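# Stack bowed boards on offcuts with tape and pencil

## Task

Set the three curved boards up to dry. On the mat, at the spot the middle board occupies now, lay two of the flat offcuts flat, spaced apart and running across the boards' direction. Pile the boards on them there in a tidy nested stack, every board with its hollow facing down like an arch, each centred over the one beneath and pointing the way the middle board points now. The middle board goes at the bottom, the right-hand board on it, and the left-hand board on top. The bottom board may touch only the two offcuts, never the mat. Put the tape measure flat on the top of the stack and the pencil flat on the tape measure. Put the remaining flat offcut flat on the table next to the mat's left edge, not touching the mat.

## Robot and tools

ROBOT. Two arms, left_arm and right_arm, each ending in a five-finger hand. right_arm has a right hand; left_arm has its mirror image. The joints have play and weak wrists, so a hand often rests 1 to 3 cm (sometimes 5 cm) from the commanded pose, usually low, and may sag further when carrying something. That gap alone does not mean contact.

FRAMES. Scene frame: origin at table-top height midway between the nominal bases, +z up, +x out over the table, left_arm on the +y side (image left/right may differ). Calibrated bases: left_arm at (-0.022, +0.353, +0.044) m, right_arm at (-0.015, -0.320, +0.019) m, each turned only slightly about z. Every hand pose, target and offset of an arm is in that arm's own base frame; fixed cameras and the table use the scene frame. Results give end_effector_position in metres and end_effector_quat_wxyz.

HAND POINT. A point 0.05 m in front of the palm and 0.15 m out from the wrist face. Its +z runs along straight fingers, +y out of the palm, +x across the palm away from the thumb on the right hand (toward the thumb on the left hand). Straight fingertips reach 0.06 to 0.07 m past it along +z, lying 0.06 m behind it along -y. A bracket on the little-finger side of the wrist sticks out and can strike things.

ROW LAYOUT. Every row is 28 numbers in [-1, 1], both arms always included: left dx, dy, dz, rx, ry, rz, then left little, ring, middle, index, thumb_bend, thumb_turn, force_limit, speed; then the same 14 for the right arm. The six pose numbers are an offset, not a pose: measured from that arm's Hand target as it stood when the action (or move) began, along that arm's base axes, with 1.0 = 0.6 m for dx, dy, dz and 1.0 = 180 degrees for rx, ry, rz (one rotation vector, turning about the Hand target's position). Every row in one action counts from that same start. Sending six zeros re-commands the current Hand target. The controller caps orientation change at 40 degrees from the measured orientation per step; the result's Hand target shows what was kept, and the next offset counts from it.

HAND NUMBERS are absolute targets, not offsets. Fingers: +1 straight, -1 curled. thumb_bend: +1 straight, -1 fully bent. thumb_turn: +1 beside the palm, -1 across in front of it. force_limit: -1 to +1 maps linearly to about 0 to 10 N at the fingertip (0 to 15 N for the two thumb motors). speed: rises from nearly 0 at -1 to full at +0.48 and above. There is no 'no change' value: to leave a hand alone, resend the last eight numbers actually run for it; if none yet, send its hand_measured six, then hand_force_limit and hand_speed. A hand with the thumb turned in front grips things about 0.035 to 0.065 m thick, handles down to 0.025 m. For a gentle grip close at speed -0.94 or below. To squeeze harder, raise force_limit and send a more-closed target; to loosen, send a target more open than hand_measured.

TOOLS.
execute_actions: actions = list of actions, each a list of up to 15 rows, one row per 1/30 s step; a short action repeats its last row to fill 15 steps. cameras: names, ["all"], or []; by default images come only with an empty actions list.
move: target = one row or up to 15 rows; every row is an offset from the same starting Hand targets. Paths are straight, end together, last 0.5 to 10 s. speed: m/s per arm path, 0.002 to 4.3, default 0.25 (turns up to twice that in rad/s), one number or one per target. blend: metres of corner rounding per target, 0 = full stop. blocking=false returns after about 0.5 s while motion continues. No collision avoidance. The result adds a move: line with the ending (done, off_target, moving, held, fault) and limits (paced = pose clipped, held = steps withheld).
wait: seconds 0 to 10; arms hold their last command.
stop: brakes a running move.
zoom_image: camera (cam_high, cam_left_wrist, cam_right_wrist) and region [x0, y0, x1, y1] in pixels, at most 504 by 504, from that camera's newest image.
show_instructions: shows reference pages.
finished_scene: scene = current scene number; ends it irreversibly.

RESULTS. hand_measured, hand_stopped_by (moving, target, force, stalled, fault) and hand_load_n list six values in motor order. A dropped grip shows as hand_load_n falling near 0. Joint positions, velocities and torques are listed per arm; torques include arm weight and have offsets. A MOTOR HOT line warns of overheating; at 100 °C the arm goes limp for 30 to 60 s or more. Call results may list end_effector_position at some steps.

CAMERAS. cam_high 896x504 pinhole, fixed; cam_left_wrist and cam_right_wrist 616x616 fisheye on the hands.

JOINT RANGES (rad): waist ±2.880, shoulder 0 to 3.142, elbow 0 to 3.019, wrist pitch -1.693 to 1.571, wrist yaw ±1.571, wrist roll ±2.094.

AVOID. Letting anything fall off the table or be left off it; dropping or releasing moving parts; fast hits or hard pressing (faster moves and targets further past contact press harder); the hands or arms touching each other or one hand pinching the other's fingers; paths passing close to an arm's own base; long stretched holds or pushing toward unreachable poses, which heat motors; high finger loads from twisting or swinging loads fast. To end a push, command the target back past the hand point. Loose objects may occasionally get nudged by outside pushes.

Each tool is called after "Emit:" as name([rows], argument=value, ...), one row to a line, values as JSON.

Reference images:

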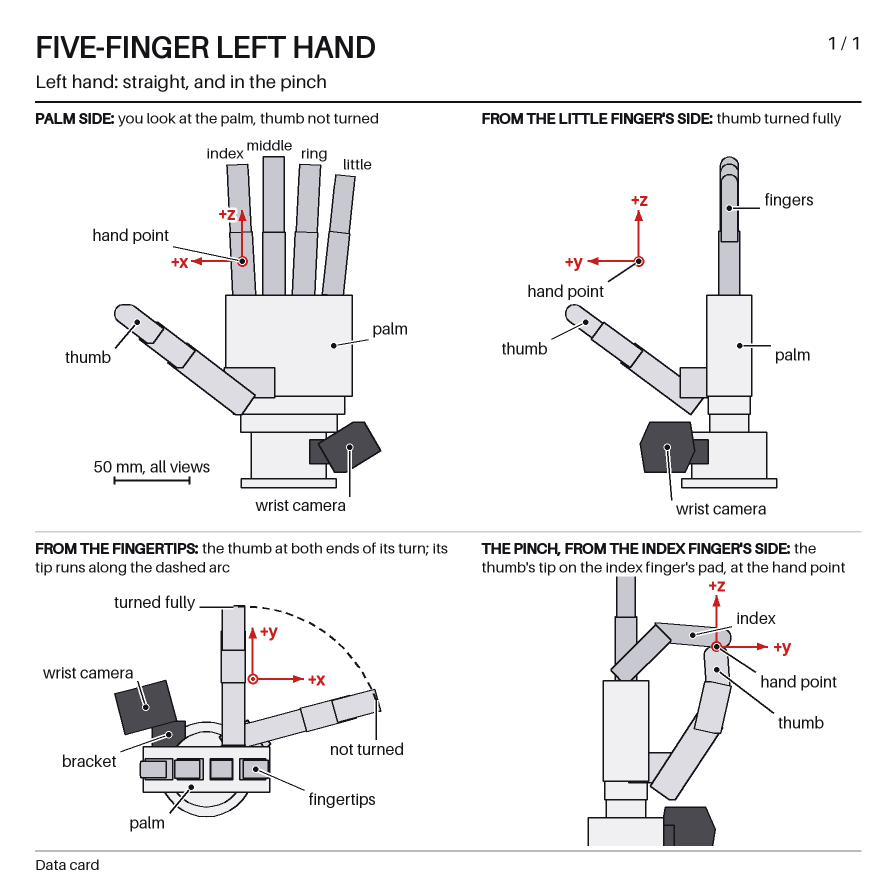

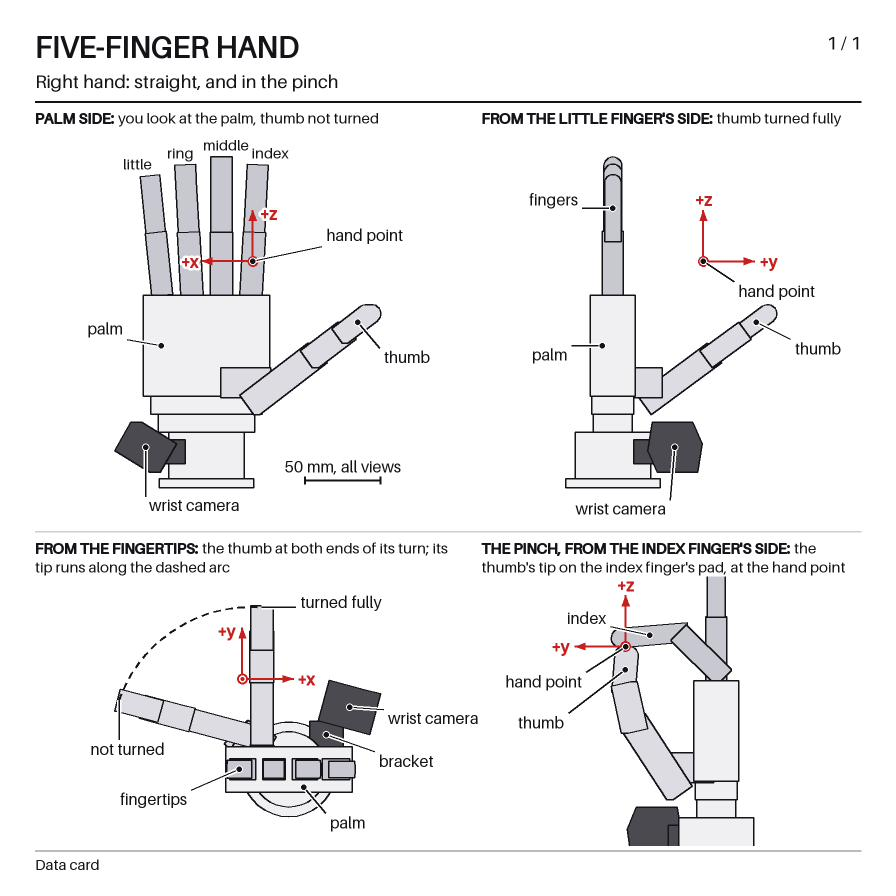

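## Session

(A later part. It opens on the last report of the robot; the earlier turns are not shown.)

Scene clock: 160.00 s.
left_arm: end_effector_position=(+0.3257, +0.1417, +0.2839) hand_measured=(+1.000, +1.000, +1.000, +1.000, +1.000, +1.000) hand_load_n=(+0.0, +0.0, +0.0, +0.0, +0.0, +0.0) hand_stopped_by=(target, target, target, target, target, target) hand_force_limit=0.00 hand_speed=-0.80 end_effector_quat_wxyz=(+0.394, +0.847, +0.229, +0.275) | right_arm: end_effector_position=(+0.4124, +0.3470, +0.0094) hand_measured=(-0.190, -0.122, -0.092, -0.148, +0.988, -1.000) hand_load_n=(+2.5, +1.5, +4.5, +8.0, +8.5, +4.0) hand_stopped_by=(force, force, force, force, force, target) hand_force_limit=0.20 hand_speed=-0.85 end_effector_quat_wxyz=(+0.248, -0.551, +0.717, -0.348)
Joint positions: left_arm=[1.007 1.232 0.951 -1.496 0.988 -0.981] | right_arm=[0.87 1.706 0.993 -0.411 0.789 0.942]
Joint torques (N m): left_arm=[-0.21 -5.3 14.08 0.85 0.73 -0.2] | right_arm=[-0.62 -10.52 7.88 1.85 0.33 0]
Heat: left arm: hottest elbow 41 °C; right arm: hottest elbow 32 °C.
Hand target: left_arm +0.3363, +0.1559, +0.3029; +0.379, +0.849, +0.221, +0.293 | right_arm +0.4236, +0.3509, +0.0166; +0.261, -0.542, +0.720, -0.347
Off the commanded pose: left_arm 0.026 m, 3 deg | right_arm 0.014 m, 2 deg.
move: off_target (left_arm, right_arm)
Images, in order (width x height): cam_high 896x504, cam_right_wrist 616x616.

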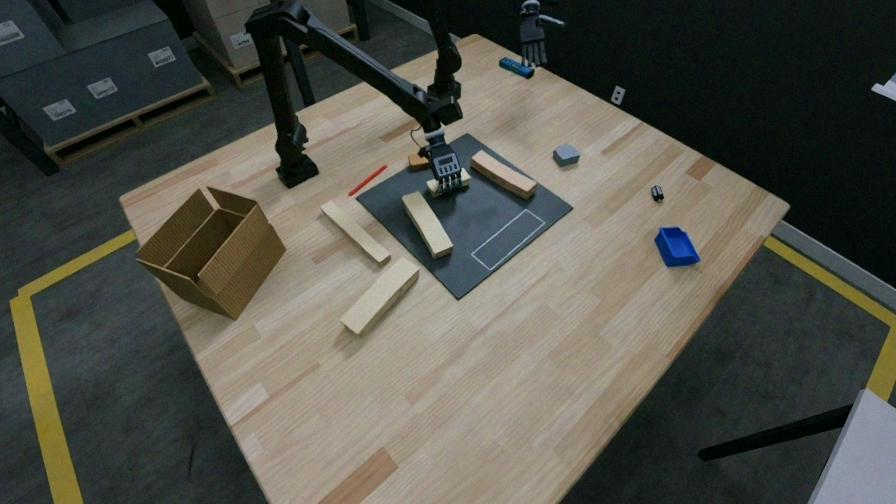

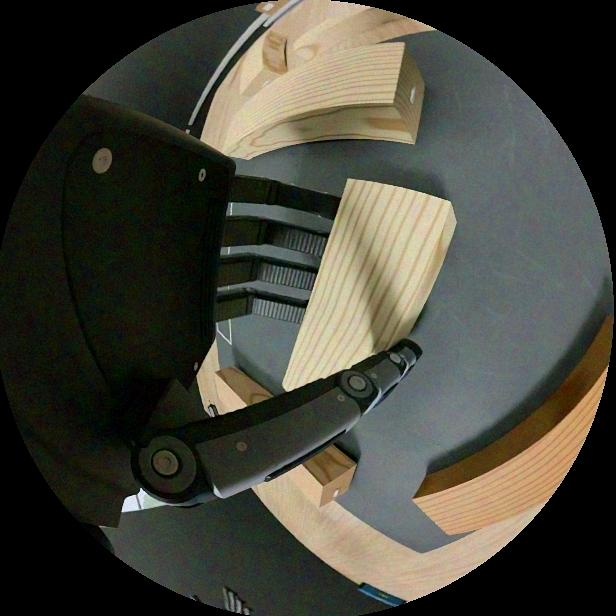

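Emit:
move(target=[0,0,0,0,0,0,1,1,1,1,1,1,0,-0.8,0.0,-0.002,-0.013,0,0,0,-0.3,-0.3,-0.3,-0.3,0.6,-1,0.2,-0.85], speed=0.05, cameras=["cam_high"])

Emit:
zoom_image(camera="cam_high", region=[390, 110, 530, 240])

Scene clock: 162.20 s.
left_arm: end_effector_position=(+0.3257, +0.1417, +0.2839) hand_measured=(+1.000, +1.000, +1.000, +1.000, +1.000, +1.000) hand_load_n=(+0.0, +0.0, +0.0, +0.0, +0.0, +0.0) hand_stopped_by=(target, target, target, target, target, target) hand_force_limit=0.00 hand_speed=-0.80 end_effector_quat_wxyz=(+0.394, +0.847, +0.229, +0.275) | right_arm: end_effector_position=(+0.4124, +0.3470, +0.0046) hand_measured=(-0.190, -0.122, -0.092, -0.148, +0.988, -1.000) hand_load_n=(+2.0, +1.0, +4.0, +8.0, +8.5, +5.0) hand_stopped_by=(force, force, force, force, force, target) hand_force_limit=0.20 hand_speed=-0.85 end_effector_quat_wxyz=(+0.250, -0.552, +0.716, -0.348)
Joint positions: left_arm=[1.007 1.232 0.951 -1.496 0.988 -0.981] | right_arm=[0.87 1.713 0.985 -0.39 0.789 0.935]
Joint torques (N m): left_arm=[-0.32 -5.13 14.12 0.92 0.71 -0.16] | right_arm=[-0.56 -10.34 7.57 1.88 0.32 0.03]
Heat: left arm: hottest elbow 41 °C; right arm: hottest elbow 32 °C.
Hand target: left_arm +0.3363, +0.1559, +0.3029; +0.379, +0.849, +0.221, +0.293 | right_arm +0.4236, +0.3497, +0.0088; +0.261, -0.542, +0.720, -0.347
Off the commanded pose: left_arm 0.026 m, 3 deg | right_arm 0.012 m, 2 deg.
move: off_target (left_arm, right_arm)
Images, in order (width x height): cam_high 896x504.

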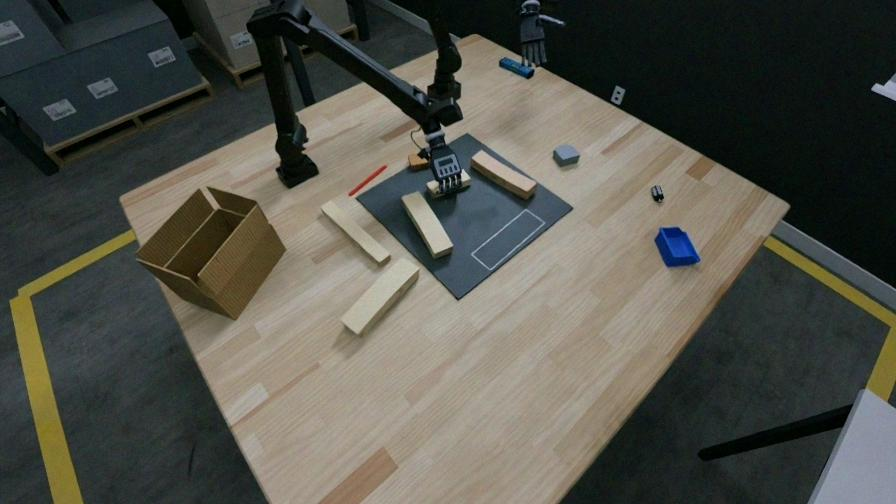

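Scaled by 3.600 from the camera's 896x504 image, which has a finer 1280x720 frame.

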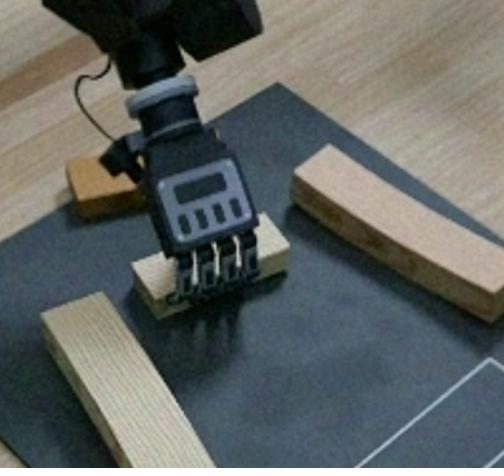

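Emit:
move(target=[0,0,0,0,0,0,1,1,1,1,1,1,0,-0.8,0.0,0,-0.012,0,0,0,-0.3,-0.3,-0.3,-0.3,0.6,-1,0.2,-0.85], speed=0.05, cameras=["cam_high"])

Emit:
zoom_image(camera="cam_high", region=[410, 150, 480, 220])

Scene clock: 163.87 s.
left_arm: end_effector_position=(+0.3257, +0.1417, +0.2839) hand_measured=(+1.000, +1.000, +1.000, +1.000, +1.000, +1.000) hand_load_n=(+0.0, +0.0, +0.0, +0.0, +0.0, +0.0) hand_stopped_by=(target, target, target, target, target, target) hand_force_limit=0.00 hand_speed=-0.80 end_effector_quat_wxyz=(+0.394, +0.847, +0.229, +0.275) | right_arm: end_effector_position=(+0.4117, +0.3473, +0.0030) hand_measured=(-0.190, -0.122, -0.092, -0.148, +0.988, -1.000) hand_load_n=(+1.5, +0.5, +4.0, +8.0, +8.5, +5.0) hand_stopped_by=(force, force, force, force, force, target) hand_force_limit=0.20 hand_speed=-0.85 end_effector_quat_wxyz=(+0.250, -0.556, +0.712, -0.348)
Joint positions: left_arm=[1.007 1.232 0.951 -1.496 0.988 -0.981] | right_arm=[0.871 1.715 0.981 -0.378 0.789 0.923]
Joint torques (N m): left_arm=[-0.5 -5.19 13.98 0.87 0.72 -0.22] | right_arm=[-0.44 -9.41 7.39 2.17 0.32 0.15]
Heat: left arm: hottest elbow 41 °C; right arm: hottest elbow 32 °C.
Hand target: left_arm +0.3363, +0.1559, +0.3029; +0.379, +0.849, +0.221, +0.293 | right_arm +0.4236, +0.3497, +0.0016; +0.261, -0.542, +0.720, -0.347
Off the commanded pose: left_arm 0.026 m, 3 deg | right_arm 0.012 m, 2 deg.
move: off_target (left_arm, right_arm)
Images, in order (width x height): cam_high 896x504.

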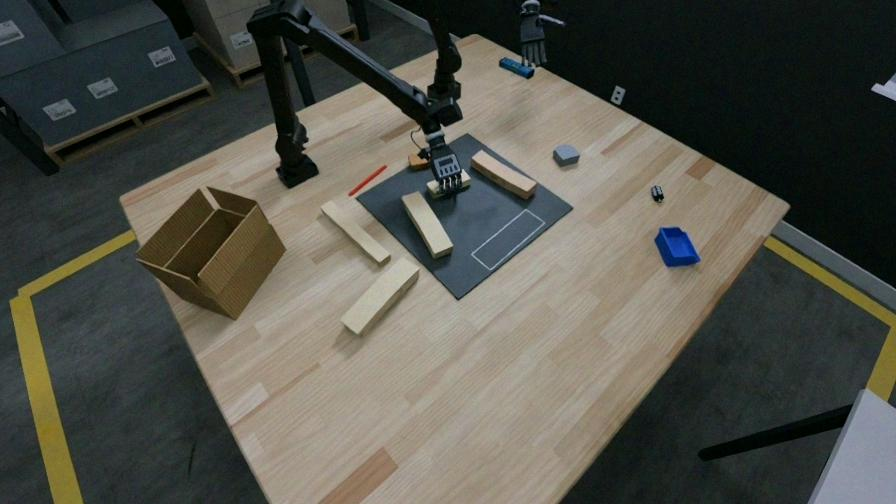

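Scaled by 7.200 from the camera's 896x504 image, which has a finer 1280x720 frame.

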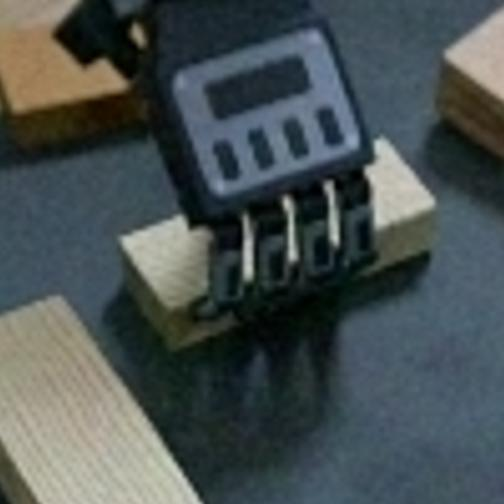

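Emit:
move([
  [0,0,0,0,0,0,1,1,1,1,1,1,0,-0.8,-0.004,0,0.006,0,0,0,-0.05,0,0.02,-0.03,1,-1,0.2,-0.7],
  [0,0,0,0,0,0,1,1,1,1,1,1,0,-0.8,-0.004,0,0.006,0,0,0,0.6,0.6,0.6,0.6,1,-1,0.2,0],
  [0,0,0,0,0,0,1,1,1,1,1,1,0,-0.8,-0.004,0,0.18,0,0,0,0.6,0.6,0.6,0.6,1,-1,0.2,0],
], speed=0.1, cameras=["cam_high","cam_right_wrist"])

Emit:
zoom_image(camera="cam_high", region=[390, 130, 500, 240])

Scene clock: 169.40 s.
left_arm: end_effector_position=(+0.3257, +0.1417, +0.2839) hand_measured=(+1.000, +1.000, +1.000, +1.000, +1.000, +1.000) hand_load_n=(+0.0, +0.0, +0.5, +0.0, +0.0, +0.0) hand_stopped_by=(target, target, target, target, target, target) hand_force_limit=0.00 hand_speed=-0.80 end_effector_quat_wxyz=(+0.394, +0.847, +0.229, +0.275) | right_arm: end_effector_position=(+0.4020, +0.3371, +0.0729) hand_measured=(+0.600, +0.600, +0.600, +0.600, +1.000, -1.000) hand_load_n=(+0.0, +0.0, +0.0, +0.0, +0.0, +0.0) hand_stopped_by=(target, target, target, target, target, target) hand_force_limit=0.20 hand_speed=0.00 end_effector_quat_wxyz=(+0.229, -0.564, +0.711, -0.352)
Joint positions: left_arm=[1.007 1.232 0.951 -1.496 0.988 -0.981] | right_arm=[0.873 1.586 1.054 -0.632 0.789 0.931]
Joint torques (N m): left_arm=[-0.56 -4.89 14.11 1.02 0.7 -0.2] | right_arm=[-0.26 -11.87 12.21 0.57 0.41 0.19]
Heat: left arm: hottest elbow 42 °C; right arm: hottest elbow 32 °C.
Hand target: left_arm +0.3363, +0.1559, +0.3029; +0.379, +0.849, +0.221, +0.293 | right_arm +0.4212, +0.3497, +0.1096; +0.261, -0.542, +0.720, -0.347
Off the commanded pose: left_arm 0.026 m, 3 deg | right_arm 0.043 m, 5 deg.
move: off_target (left_arm, right_arm)
Images, in order (width x height): cam_high 896x504, cam_right_wrist 616x616.

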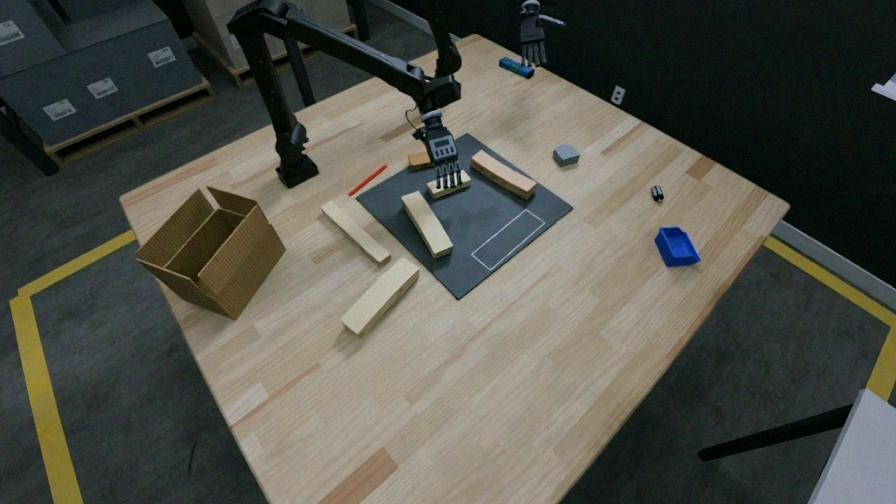

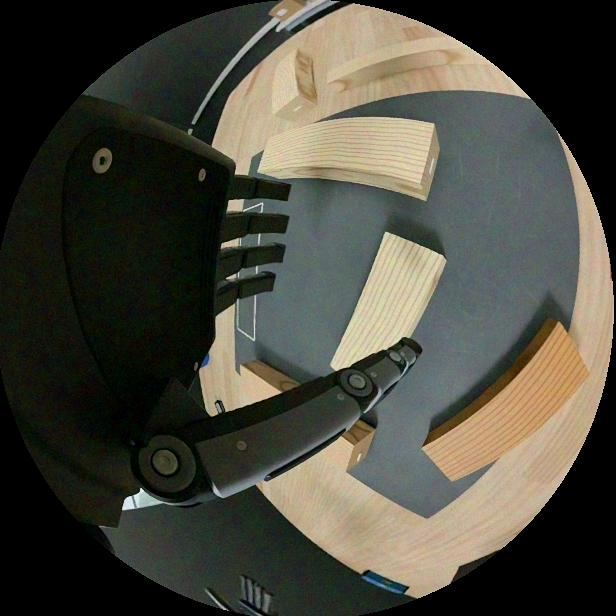

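Scaled by 4.582 from the camera's 896x504 image, which has a finer 1280x720 frame.

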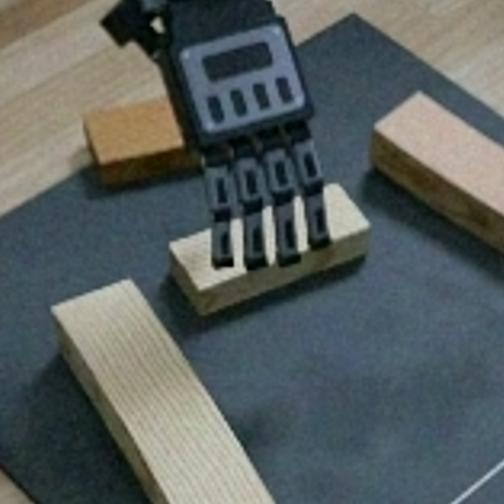

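Emit:
move([
  [0,0,0,0,0,0,1,1,1,1,1,1,0,-0.8,-0.13,0.04,0.05,0,0,-0.0278,0.6,0.6,0.6,0.6,1,-1,0.2,0],
  [0,0,0,0,0,0,1,1,1,1,1,1,0,-0.8,-0.262,0.079,-0.05,0,0,-0.0556,0.6,0.6,0.6,0.6,1,-1,0.2,0],
], speed=0.15, blend=[0.02,0], cameras=["cam_high","cam_right_wrist"])

Emit:
zoom_image(camera="cam_high", region=[370, 90, 490, 210])

Scene clock: 175.30 s.
left_arm: end_effector_position=(+0.3257, +0.1417, +0.2839) hand_measured=(+1.000, +1.000, +1.000, +1.000, +1.000, +1.000) hand_load_n=(+0.0, +0.0, +0.0, +0.0, +0.0, +0.0) hand_stopped_by=(target, target, target, target, target, target) hand_force_limit=0.00 hand_speed=-0.80 end_effector_quat_wxyz=(+0.394, +0.847, +0.229, +0.275) | right_arm: end_effector_position=(+0.2597, +0.3790, +0.0670) hand_measured=(+0.600, +0.600, +0.600, +0.600, +1.000, -1.000) hand_load_n=(+0.0, +0.0, +0.0, +0.0, +0.0, +0.0) hand_stopped_by=(target, target, target, target, target, target) hand_force_limit=0.20 hand_speed=0.00 end_effector_quat_wxyz=(+0.217, -0.482, +0.761, -0.375)
Joint positions: left_arm=[1.007 1.232 0.951 -1.496 0.988 -0.981] | right_arm=[1.227 1.64 1.105 -1.206 0.886 1.748]
Joint torques (N m): left_arm=[-0.56 -5.3 14.05 1.01 0.74 -0.19] | right_arm=[1.26 -9 11.06 -0.34 0.51 0.21]
Heat: left arm: hottest elbow 42 °C; right arm: hottest elbow 32 °C.
Hand target: left_arm +0.3363, +0.1559, +0.3029; +0.379, +0.849, +0.221, +0.293 | right_arm +0.2640, +0.3971, +0.0796; +0.230, -0.477, +0.764, -0.368
Off the commanded pose: left_arm 0.026 m, 3 deg | right_arm 0.023 m, 2 deg.
move: off_target (left_arm, right_arm)
Images, in order (width x height): cam_high 896x504, cam_right_wrist 616x616.

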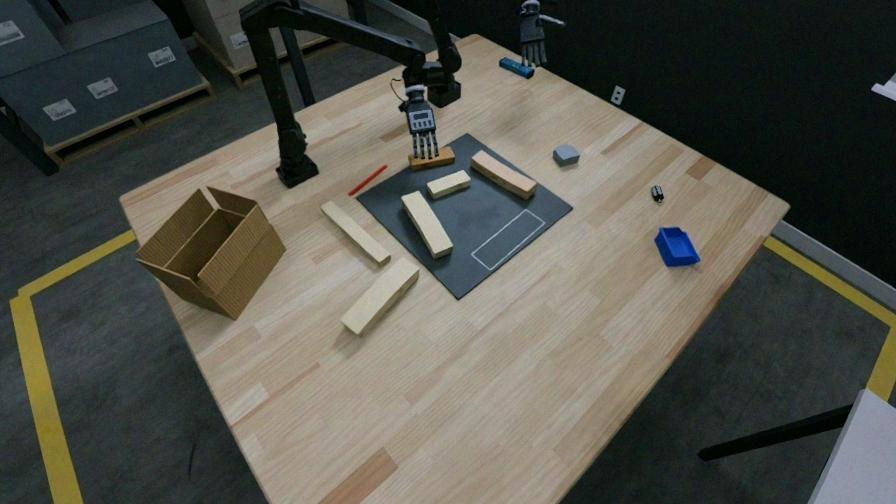

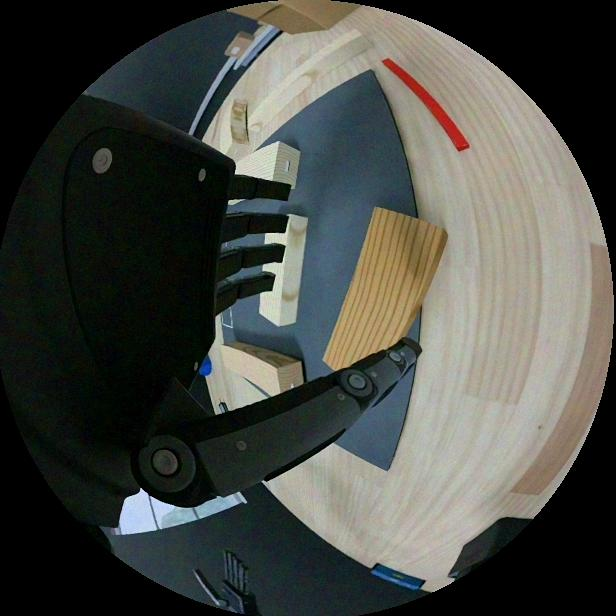

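Scaled by 4.200 from the camera's 896x504 image, which has a finer 1280x720 frame.

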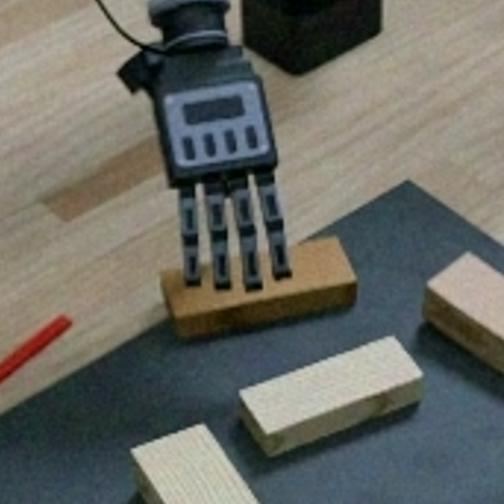

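Emit:
move(target=[0,0,0,0,0,0,1,1,1,1,1,1,0,-0.8,0,0,-0.11,0,0,0,0.6,0.6,0.6,0.6,1,-1,0.2,0], speed=0.08, cameras=["cam_high","cam_right_wrist"])

Emit:
zoom_image(camera="cam_high", region=[370, 90, 490, 210])

Emit:
zoom_image(camera="cam_right_wrist", region=[200, 140, 460, 400])

Scene clock: 177.73 s.
left_arm: end_effector_position=(+0.3257, +0.1417, +0.2839) hand_measured=(+1.000, +1.000, +1.000, +1.000, +1.000, +1.000) hand_load_n=(+0.0, +0.0, -0.5, +0.0, +0.0, +0.0) hand_stopped_by=(target, target, target, target, target, target) hand_force_limit=0.00 hand_speed=-0.80 end_effector_quat_wxyz=(+0.394, +0.847, +0.229, +0.275) | right_arm: end_effector_position=(+0.2631, +0.3882, +0.0130) hand_measured=(+0.600, +0.600, +0.600, +0.600, +1.000, -1.000) hand_load_n=(+0.0, +0.0, +0.0, +0.0, +0.0, +0.0) hand_stopped_by=(target, target, target, target, target, target) hand_force_limit=0.20 hand_speed=0.00 end_effector_quat_wxyz=(+0.220, -0.481, +0.762, -0.374)
Joint positions: left_arm=[1.007 1.232 0.951 -1.496 0.988 -0.981] | right_arm=[1.227 1.742 1.073 -1.066 0.886 1.752]
Joint torques (N m): left_arm=[-0.73 -5.19 14.05 0.9 0.72 -0.19] | right_arm=[1.44 -9.88 6.83 0.58 0.52 0.2]
Heat: left arm: hottest elbow 42 °C; right arm: hottest elbow 32 °C.
Hand target: left_arm +0.3363, +0.1559, +0.3029; +0.379, +0.849, +0.221, +0.293 | right_arm +0.2640, +0.3971, +0.0136; +0.230, -0.477, +0.764, -0.368
Off the commanded pose: left_arm 0.026 m, 3 deg | right_arm 0.009 m, 1 deg.
move: off_target (left_arm)
Images, in order (width x height): cam_high 896x504, cam_right_wrist 616x616.

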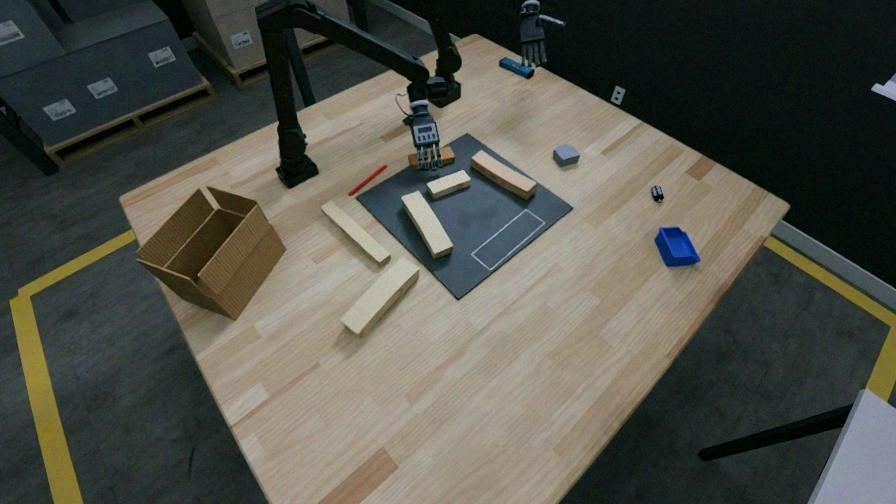

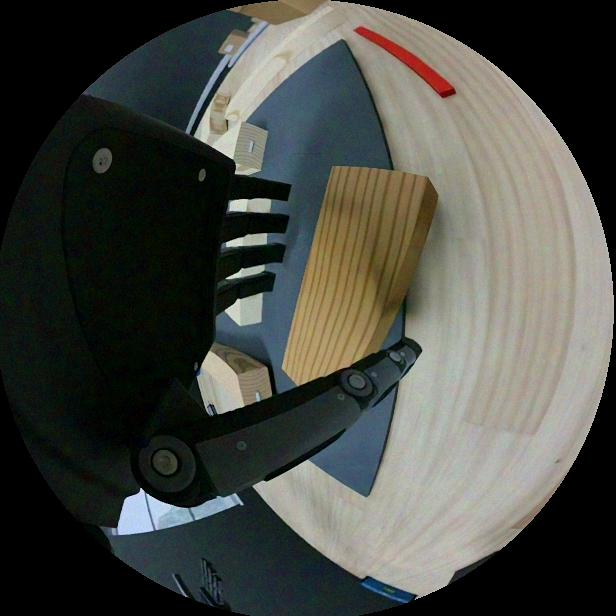

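Scaled by 4.200 from the camera's 896x504 image, which has a finer 1280x720 frame.

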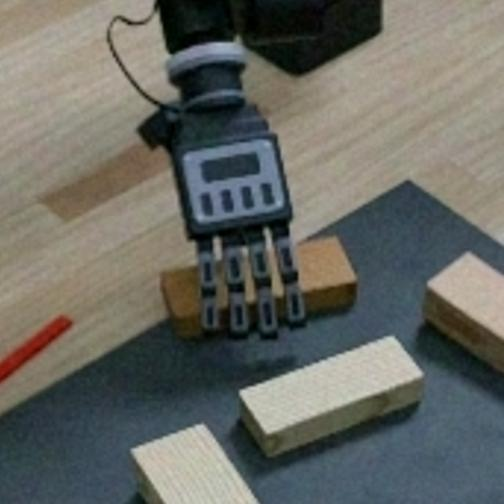

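Scaled by 1.938 from the camera's 616x616 image, which has a finer 880x880 frame.

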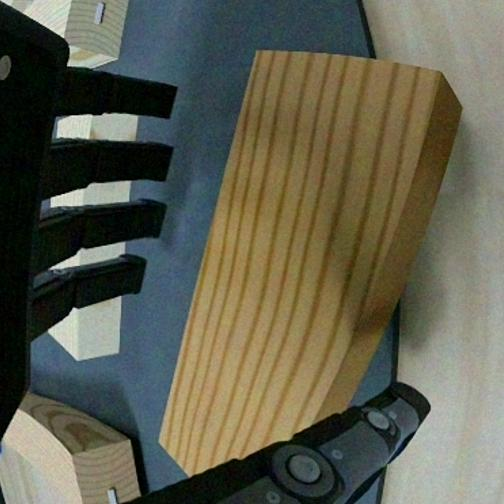

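Emit:
move([
  [0,0,0,0,0,0,1,1,1,1,1,1,0,-0.8,0,0.005,-0.009,0,0,0,0.6,0.6,0.6,0.6,1,-1,-0.4,-0.85],
  [0,0,0,0,0,0,1,1,1,1,1,1,0,-0.8,0,0.005,-0.009,0,0,0,-0.2,-0.2,-0.2,-0.2,1,-1,-0.4,-0.85],
  [0,0,0,0,0,0,1,1,1,1,1,1,0,-0.8,0,0.005,-0.009,0,0,0,-0.2,-0.2,-0.2,-0.2,0.6,-1,0.2,-0.85],
], speed=0.06, cameras=["cam_high","cam_right_wrist"])

Emit:
zoom_image(camera="cam_high", region=[370, 90, 490, 210])

Scene clock: 184.60 s.
left_arm: end_effector_position=(+0.3257, +0.1417, +0.2839) hand_measured=(+1.000, +1.000, +1.000, +1.000, +1.000, +1.000) hand_load_n=(+0.0, +0.0, +0.0, +0.0, +0.0, +0.0) hand_stopped_by=(target, target, target, target, target, target) hand_force_limit=0.00 hand_speed=-0.80 end_effector_quat_wxyz=(+0.394, +0.847, +0.229, +0.275) | right_arm: end_effector_position=(+0.2662, +0.3867, +0.0070) hand_measured=(-0.106, -0.036, +0.006, -0.022, +0.988, -1.000) hand_load_n=(+5.0, +4.0, +3.0, +6.0, +9.0, +3.5) hand_stopped_by=(force, force, force, force, force, target) hand_force_limit=0.20 hand_speed=-0.85 end_effector_quat_wxyz=(+0.216, -0.479, +0.763, -0.376)
Joint positions: left_arm=[1.007 1.232 0.951 -1.496 0.988 -0.981] | right_arm=[1.219 1.756 1.073 -1.057 0.886 1.75]
Joint torques (N m): left_arm=[-1.2 -5.19 13.94 0.75 0.74 -0.18] | right_arm=[1.49 -9.88 7.17 0.54 0.5 0.21]
Heat: left arm: hottest elbow 43 °C; right arm: hottest elbow 32 °C.
Hand target: left_arm +0.3363, +0.1559, +0.3029; +0.379, +0.849, +0.221, +0.293 | right_arm +0.2640, +0.4001, +0.0082; +0.230, -0.477, +0.764, -0.368
Off the commanded pose: left_arm 0.026 m, 3 deg | right_arm 0.014 m, 2 deg.
move: off_target (left_arm, right_arm); target 2's new numbers were sent with right_arm's hand 0.011 m and 2 deg from that target; target 3's new numbers were sent with right_arm's hand 0.014 m and 2 deg from that target
Images, in order (width x height): cam_high 896x504, cam_right_wrist 616x616.

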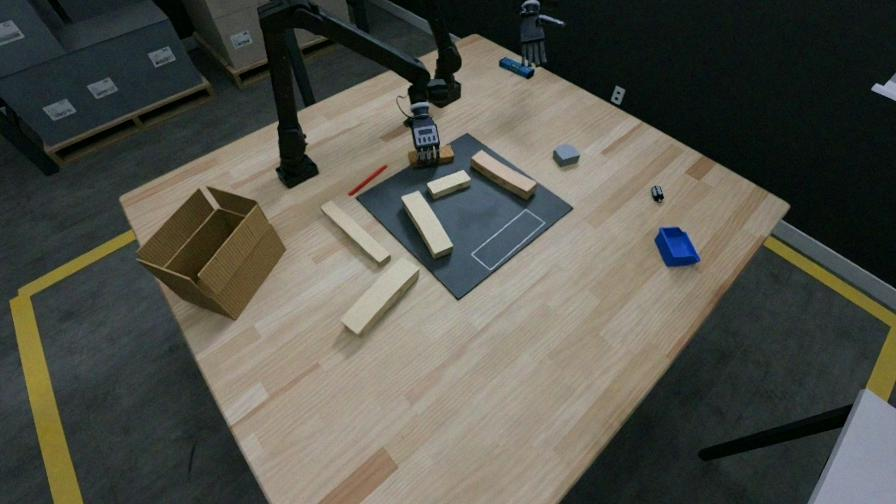

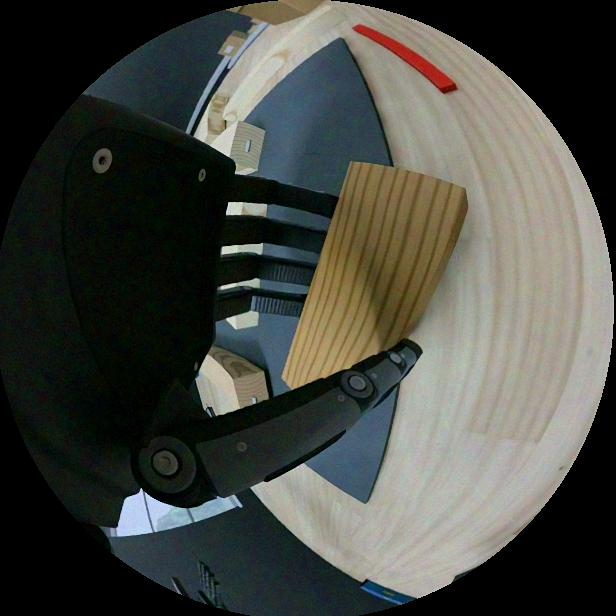

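Scaled by 4.200 from the camera's 896x504 image, which has a finer 1280x720 frame.

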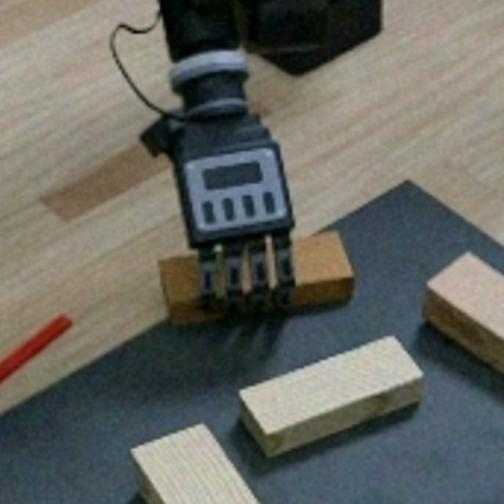

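Emit:
move([
  [0,0,0,0,0,0,1,1,1,1,1,1,0,-0.8,0,0,0.22,0,0,0,-0.2,-0.2,-0.2,-0.2,0.6,-1,0.2,-0.85],
  [0,0,0,0,0,0,1,1,1,1,1,1,0,-0.8,0.492,-0.142,0.22,0,0,0.0556,-0.2,-0.2,-0.2,-0.2,0.6,-1,0.2,-0.85],
  [0,0,0,0,0,0,1,1,1,1,1,1,0,-0.8,0.492,-0.142,0.12,0,0,0.0556,-0.2,-0.2,-0.2,-0.2,0.6,-1,0.2,-0.85],
], speed=[0.1,0.18,0.1], blend=[0.02,0.02,0], cameras=["cam_high","cam_right_wrist"])

Emit:
zoom_image(camera="cam_high", region=[400, 110, 540, 250])

Scene clock: 191.53 s.
left_arm: end_effector_position=(+0.3257, +0.1417, +0.2839) hand_measured=(+1.000, +1.000, +1.000, +1.000, +1.000, +1.000) hand_load_n=(+0.0, +0.0, +0.0, +0.0, +0.0, +0.0) hand_stopped_by=(target, target, target, target, target, target) hand_force_limit=0.00 hand_speed=-0.80 end_effector_quat_wxyz=(+0.394, +0.847, +0.229, +0.275) | right_arm: end_effector_position=(+0.5478, +0.3105, +0.0695) hand_measured=(-0.106, -0.036, +0.006, -0.022, +0.988, -1.000) hand_load_n=(+3.5, +3.5, +3.0, +6.5, +9.0, +4.5) hand_stopped_by=(force, force, force, force, force, target) hand_force_limit=0.20 hand_speed=-0.85 end_effector_quat_wxyz=(+0.244, -0.551, +0.720, -0.345)
Joint positions: left_arm=[1.007 1.232 0.951 -1.496 0.988 -0.981] | right_arm=[0.629 1.765 1.254 -0.442 0.662 0.676]
Joint torques (N m): left_arm=[-0.26 -5.07 13.96 0.9 0.74 -0.16] | right_arm=[-0.09 -12.51 9.2 2.17 0.24 -0.01]
Heat: left arm: hottest elbow 43 °C; right arm: hottest elbow 32 °C.
Hand target: left_arm +0.3363, +0.1559, +0.3029; +0.379, +0.849, +0.221, +0.293 | right_arm +0.5592, +0.3149, +0.0802; +0.261, -0.542, +0.720, -0.347
Off the commanded pose: left_arm 0.026 m, 3 deg | right_arm 0.016 m, 2 deg.
move: off_target (left_arm, right_arm)
Images, in order (width x height): cam_high 896x504, cam_right_wrist 616x616.

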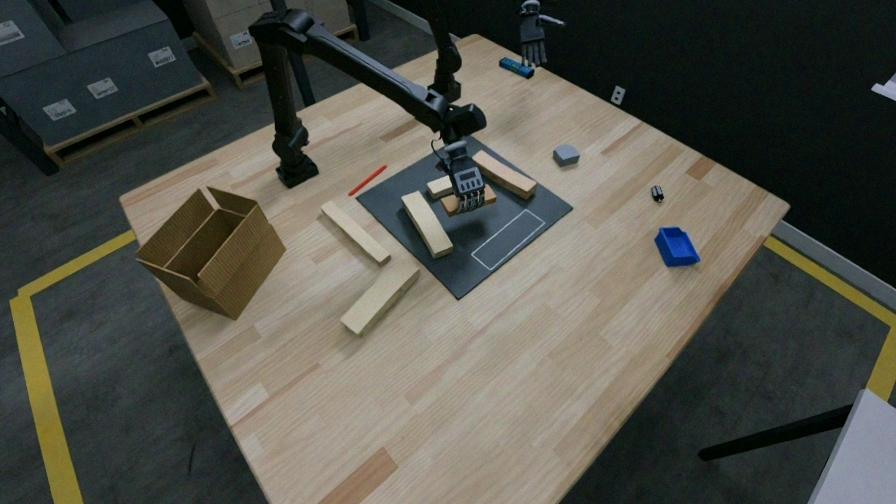

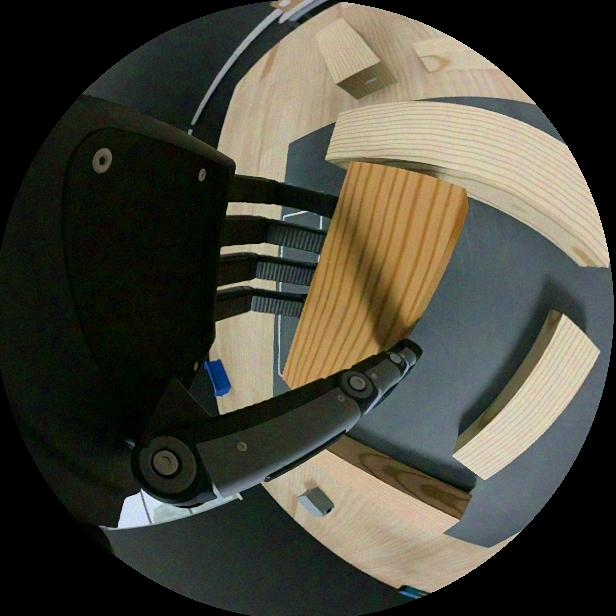

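Scaled by 3.600 from the camera's 896x504 image, which has a finer 1280x720 frame.

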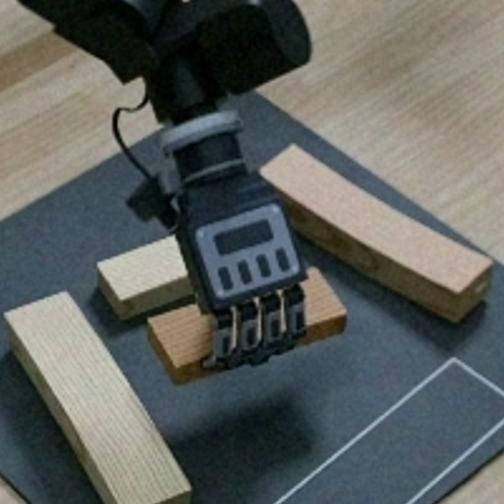

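Emit:
move([
  [0,0,0,0,0,0,1,1,1,1,1,1,0,-0.8,0.006,0.009,-0.088,0,0,0.005,-0.2,-0.2,-0.2,-0.2,0.6,-1,0.2,-0.85],
], speed=0.08, cameras=["cam_high","cam_right_wrist"])

Emit:
zoom_image(camera="cam_high", region=[400, 110, 540, 250])

Scene clock: 194.27 s.
left_arm: end_effector_position=(+0.3257, +0.1417, +0.2839) hand_measured=(+1.000, +1.000, +1.000, +1.000, +1.000, +1.000) hand_load_n=(+0.0, +0.0, +0.0, +0.0, +0.0, +0.0) hand_stopped_by=(target, target, target, target, target, target) hand_force_limit=0.00 hand_speed=-0.80 end_effector_quat_wxyz=(+0.394, +0.847, +0.229, +0.275) | right_arm: end_effector_position=(+0.5511, +0.3146, +0.0159) hand_measured=(-0.106, -0.036, +0.006, -0.022, +0.988, -1.000) hand_load_n=(+3.5, +3.0, +3.0, +6.5, +9.0, +4.5) hand_stopped_by=(force, force, force, force, force, target) hand_force_limit=0.20 hand_speed=-0.85 end_effector_quat_wxyz=(+0.245, -0.556, +0.716, -0.343)
Joint positions: left_arm=[1.007 1.232 0.951 -1.496 0.988 -0.981] | right_arm=[0.629 1.851 1.214 -0.31 0.652 0.662]
Joint torques (N m): left_arm=[-0.67 -4.89 14.13 0.84 0.68 -0.17] | right_arm=[0.09 -12.98 8.62 2.21 0.23 -0.01]
Heat: left arm: hottest elbow 43 °C; right arm: hottest elbow 32 °C.
Hand target: left_arm +0.3363, +0.1559, +0.3029; +0.379, +0.849, +0.221, +0.293 | right_arm +0.5628, +0.3203, +0.0274; +0.264, -0.547, +0.715, -0.345
Off the commanded pose: left_arm 0.026 m, 3 deg | right_arm 0.017 m, 2 deg.
move: off_target (left_arm, right_arm)
Images, in order (width x height): cam_high 896x504, cam_right_wrist 616x616.

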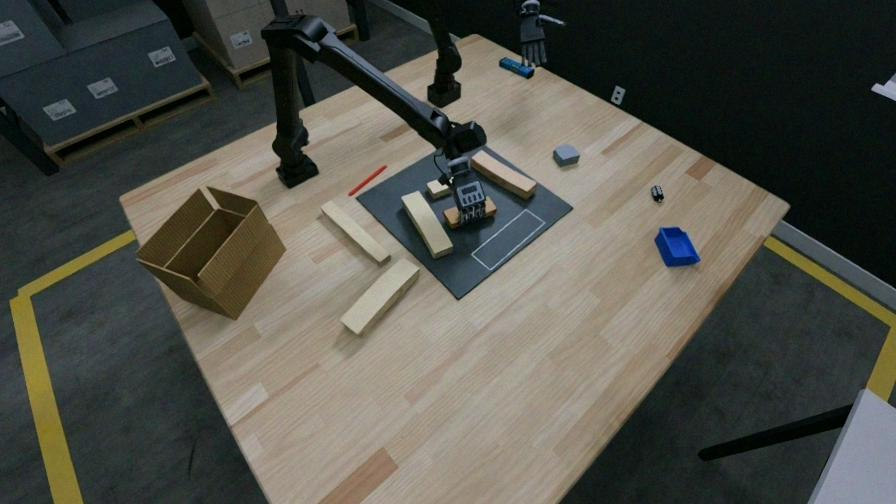

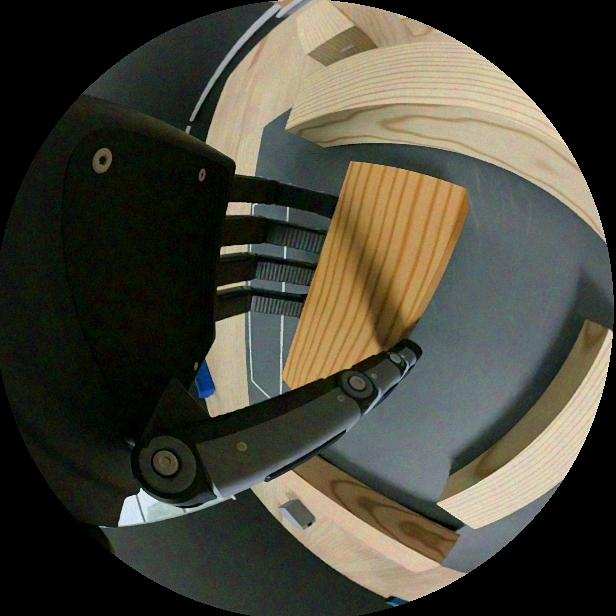

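Scaled by 3.600 from the camera's 896x504 image, which has a finer 1280x720 frame.

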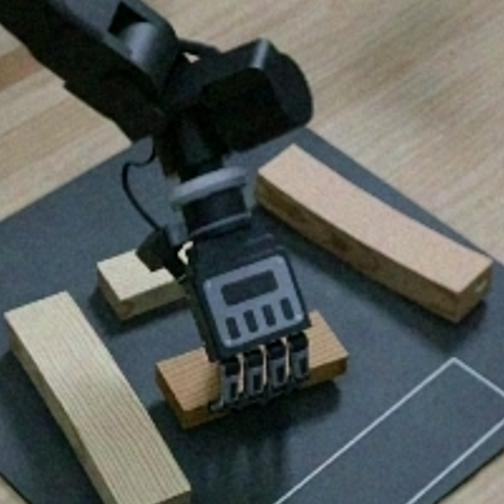

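Emit:
move([
  [0,0,0,0,0,0,1,1,1,1,1,1,0,-0.8,0.003,0.004,-0.015,0,0,0,-0.2,-0.2,-0.2,-0.2,0.6,-1,0.2,-0.85],
], speed=0.05)

Emit:
move([
  [0,0,0,0,0,0,1,1,1,1,1,1,0,-0.8,0,0,-0.008,0,0,0,-0.2,-0.2,-0.2,-0.2,0.6,-1,0.2,-0.85],
], speed=0.05, cameras=["cam_high"])

Emit:
zoom_image(camera="cam_high", region=[430, 170, 510, 250])

Scene clock: 196.40 s.
left_arm: end_effector_position=(+0.3257, +0.1417, +0.2839) hand_measured=(+1.000, +1.000, +1.000, +1.000, +1.000, +1.000) hand_load_n=(+0.0, +0.0, +0.0, +0.0, +0.0, +0.0) hand_stopped_by=(target, target, target, target, target, target) hand_force_limit=0.00 hand_speed=-0.80 end_effector_quat_wxyz=(+0.394, +0.847, +0.229, +0.275) | right_arm: end_effector_position=(+0.5526, +0.3158, +0.0078) hand_measured=(-0.106, -0.036, +0.006, -0.022, +0.988, -1.000) hand_load_n=(+3.5, +3.5, +3.0, +6.5, +9.0, +4.5) hand_stopped_by=(force, force, force, force, force, target) hand_force_limit=0.20 hand_speed=-0.85 end_effector_quat_wxyz=(+0.245, -0.556, +0.716, -0.343)
Joint positions: left_arm=[1.007 1.232 0.951 -1.496 0.988 -0.981] | right_arm=[0.629 1.868 1.214 -0.293 0.652 0.662]
Joint torques (N m): left_arm=[-0.56 -5.13 14.05 0.95 0.71 -0.17] | right_arm=[0.15 -13.04 8.77 2.15 0.26 0.01]
Heat: left arm: hottest elbow 43 °C; right arm: hottest elbow 32 °C.
Hand target: left_arm +0.3363, +0.1559, +0.3029; +0.379, +0.849, +0.221, +0.293 | right_arm +0.5646, +0.3227, +0.0184; +0.264, -0.547, +0.715, -0.345
Off the commanded pose: left_arm 0.026 m, 3 deg | right_arm 0.017 m, 2 deg.
move: off_target (left_arm, right_arm)

Scene clock: 197.57 s.
left_arm: end_effector_position=(+0.3257, +0.1417, +0.2839) hand_measured=(+1.000, +1.000, +1.000, +1.000, +1.000, +1.000) hand_load_n=(-0.5, +0.0, +0.0, +0.0, -0.5, +0.0) hand_stopped_by=(target, target, target, target, target, target) hand_force_limit=0.00 hand_speed=-0.80 end_effector_quat_wxyz=(+0.394, +0.847, +0.229, +0.275) | right_arm: end_effector_position=(+0.5543, +0.3170, +0.0057) hand_measured=(-0.106, -0.036, +0.006, -0.022, +0.988, -1.000) hand_load_n=(+3.5, +3.5, +3.0, +6.5, +9.0, +4.5) hand_stopped_by=(force, force, force, force, force, target) hand_force_limit=0.20 hand_speed=-0.85 end_effector_quat_wxyz=(+0.248, -0.555, +0.716, -0.343)
Joint positions: left_arm=[1.007 1.232 0.951 -1.496 0.988 -0.981] | right_arm=[0.629 1.874 1.214 -0.281 0.652 0.662]
Joint torques (N m): left_arm=[-0.56 -4.48 13.94 0.92 0.74 -0.18] | right_arm=[0.09 -12.98 8.39 2.19 0.26 0.02]
Heat: left arm: hottest elbow 43 °C; right arm: hottest elbow 32 °C.
Hand target: left_arm +0.3363, +0.1559, +0.3029; +0.379, +0.849, +0.221, +0.293 | right_arm +0.5646, +0.3227, +0.0136; +0.264, -0.547, +0.715, -0.345
Off the commanded pose: left_arm 0.026 m, 3 deg | right_arm 0.014 m, 2 deg.
move: off_target (left_arm, right_arm)
Images, in order (width x height): cam_high 896x504.

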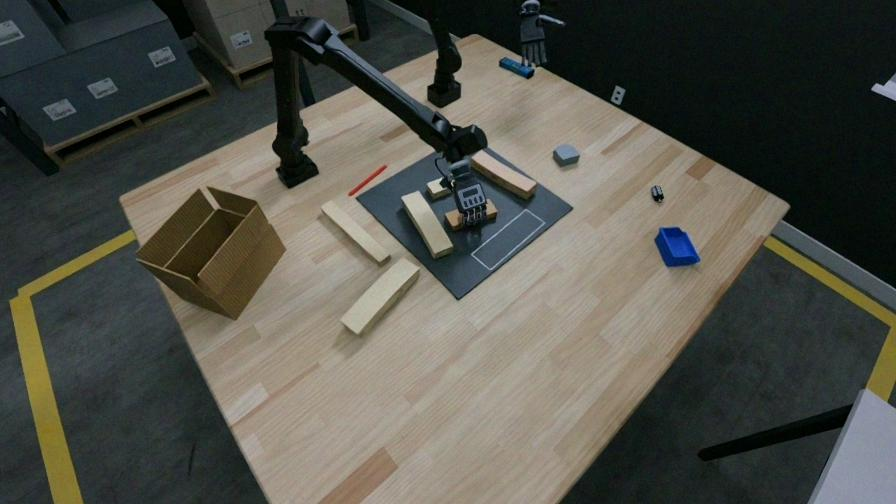

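Scaled by 6.300 from the camera's 896x504 image, which has a finer 1280x720 frame.

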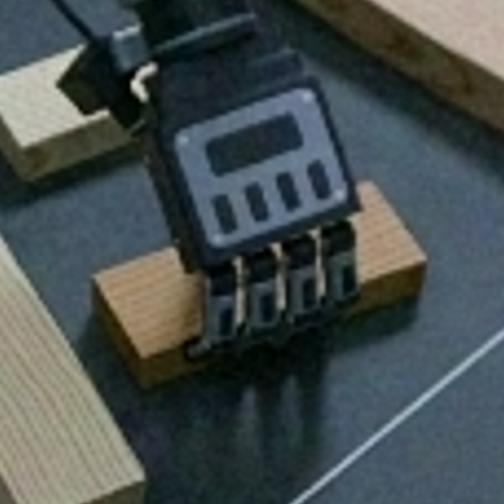

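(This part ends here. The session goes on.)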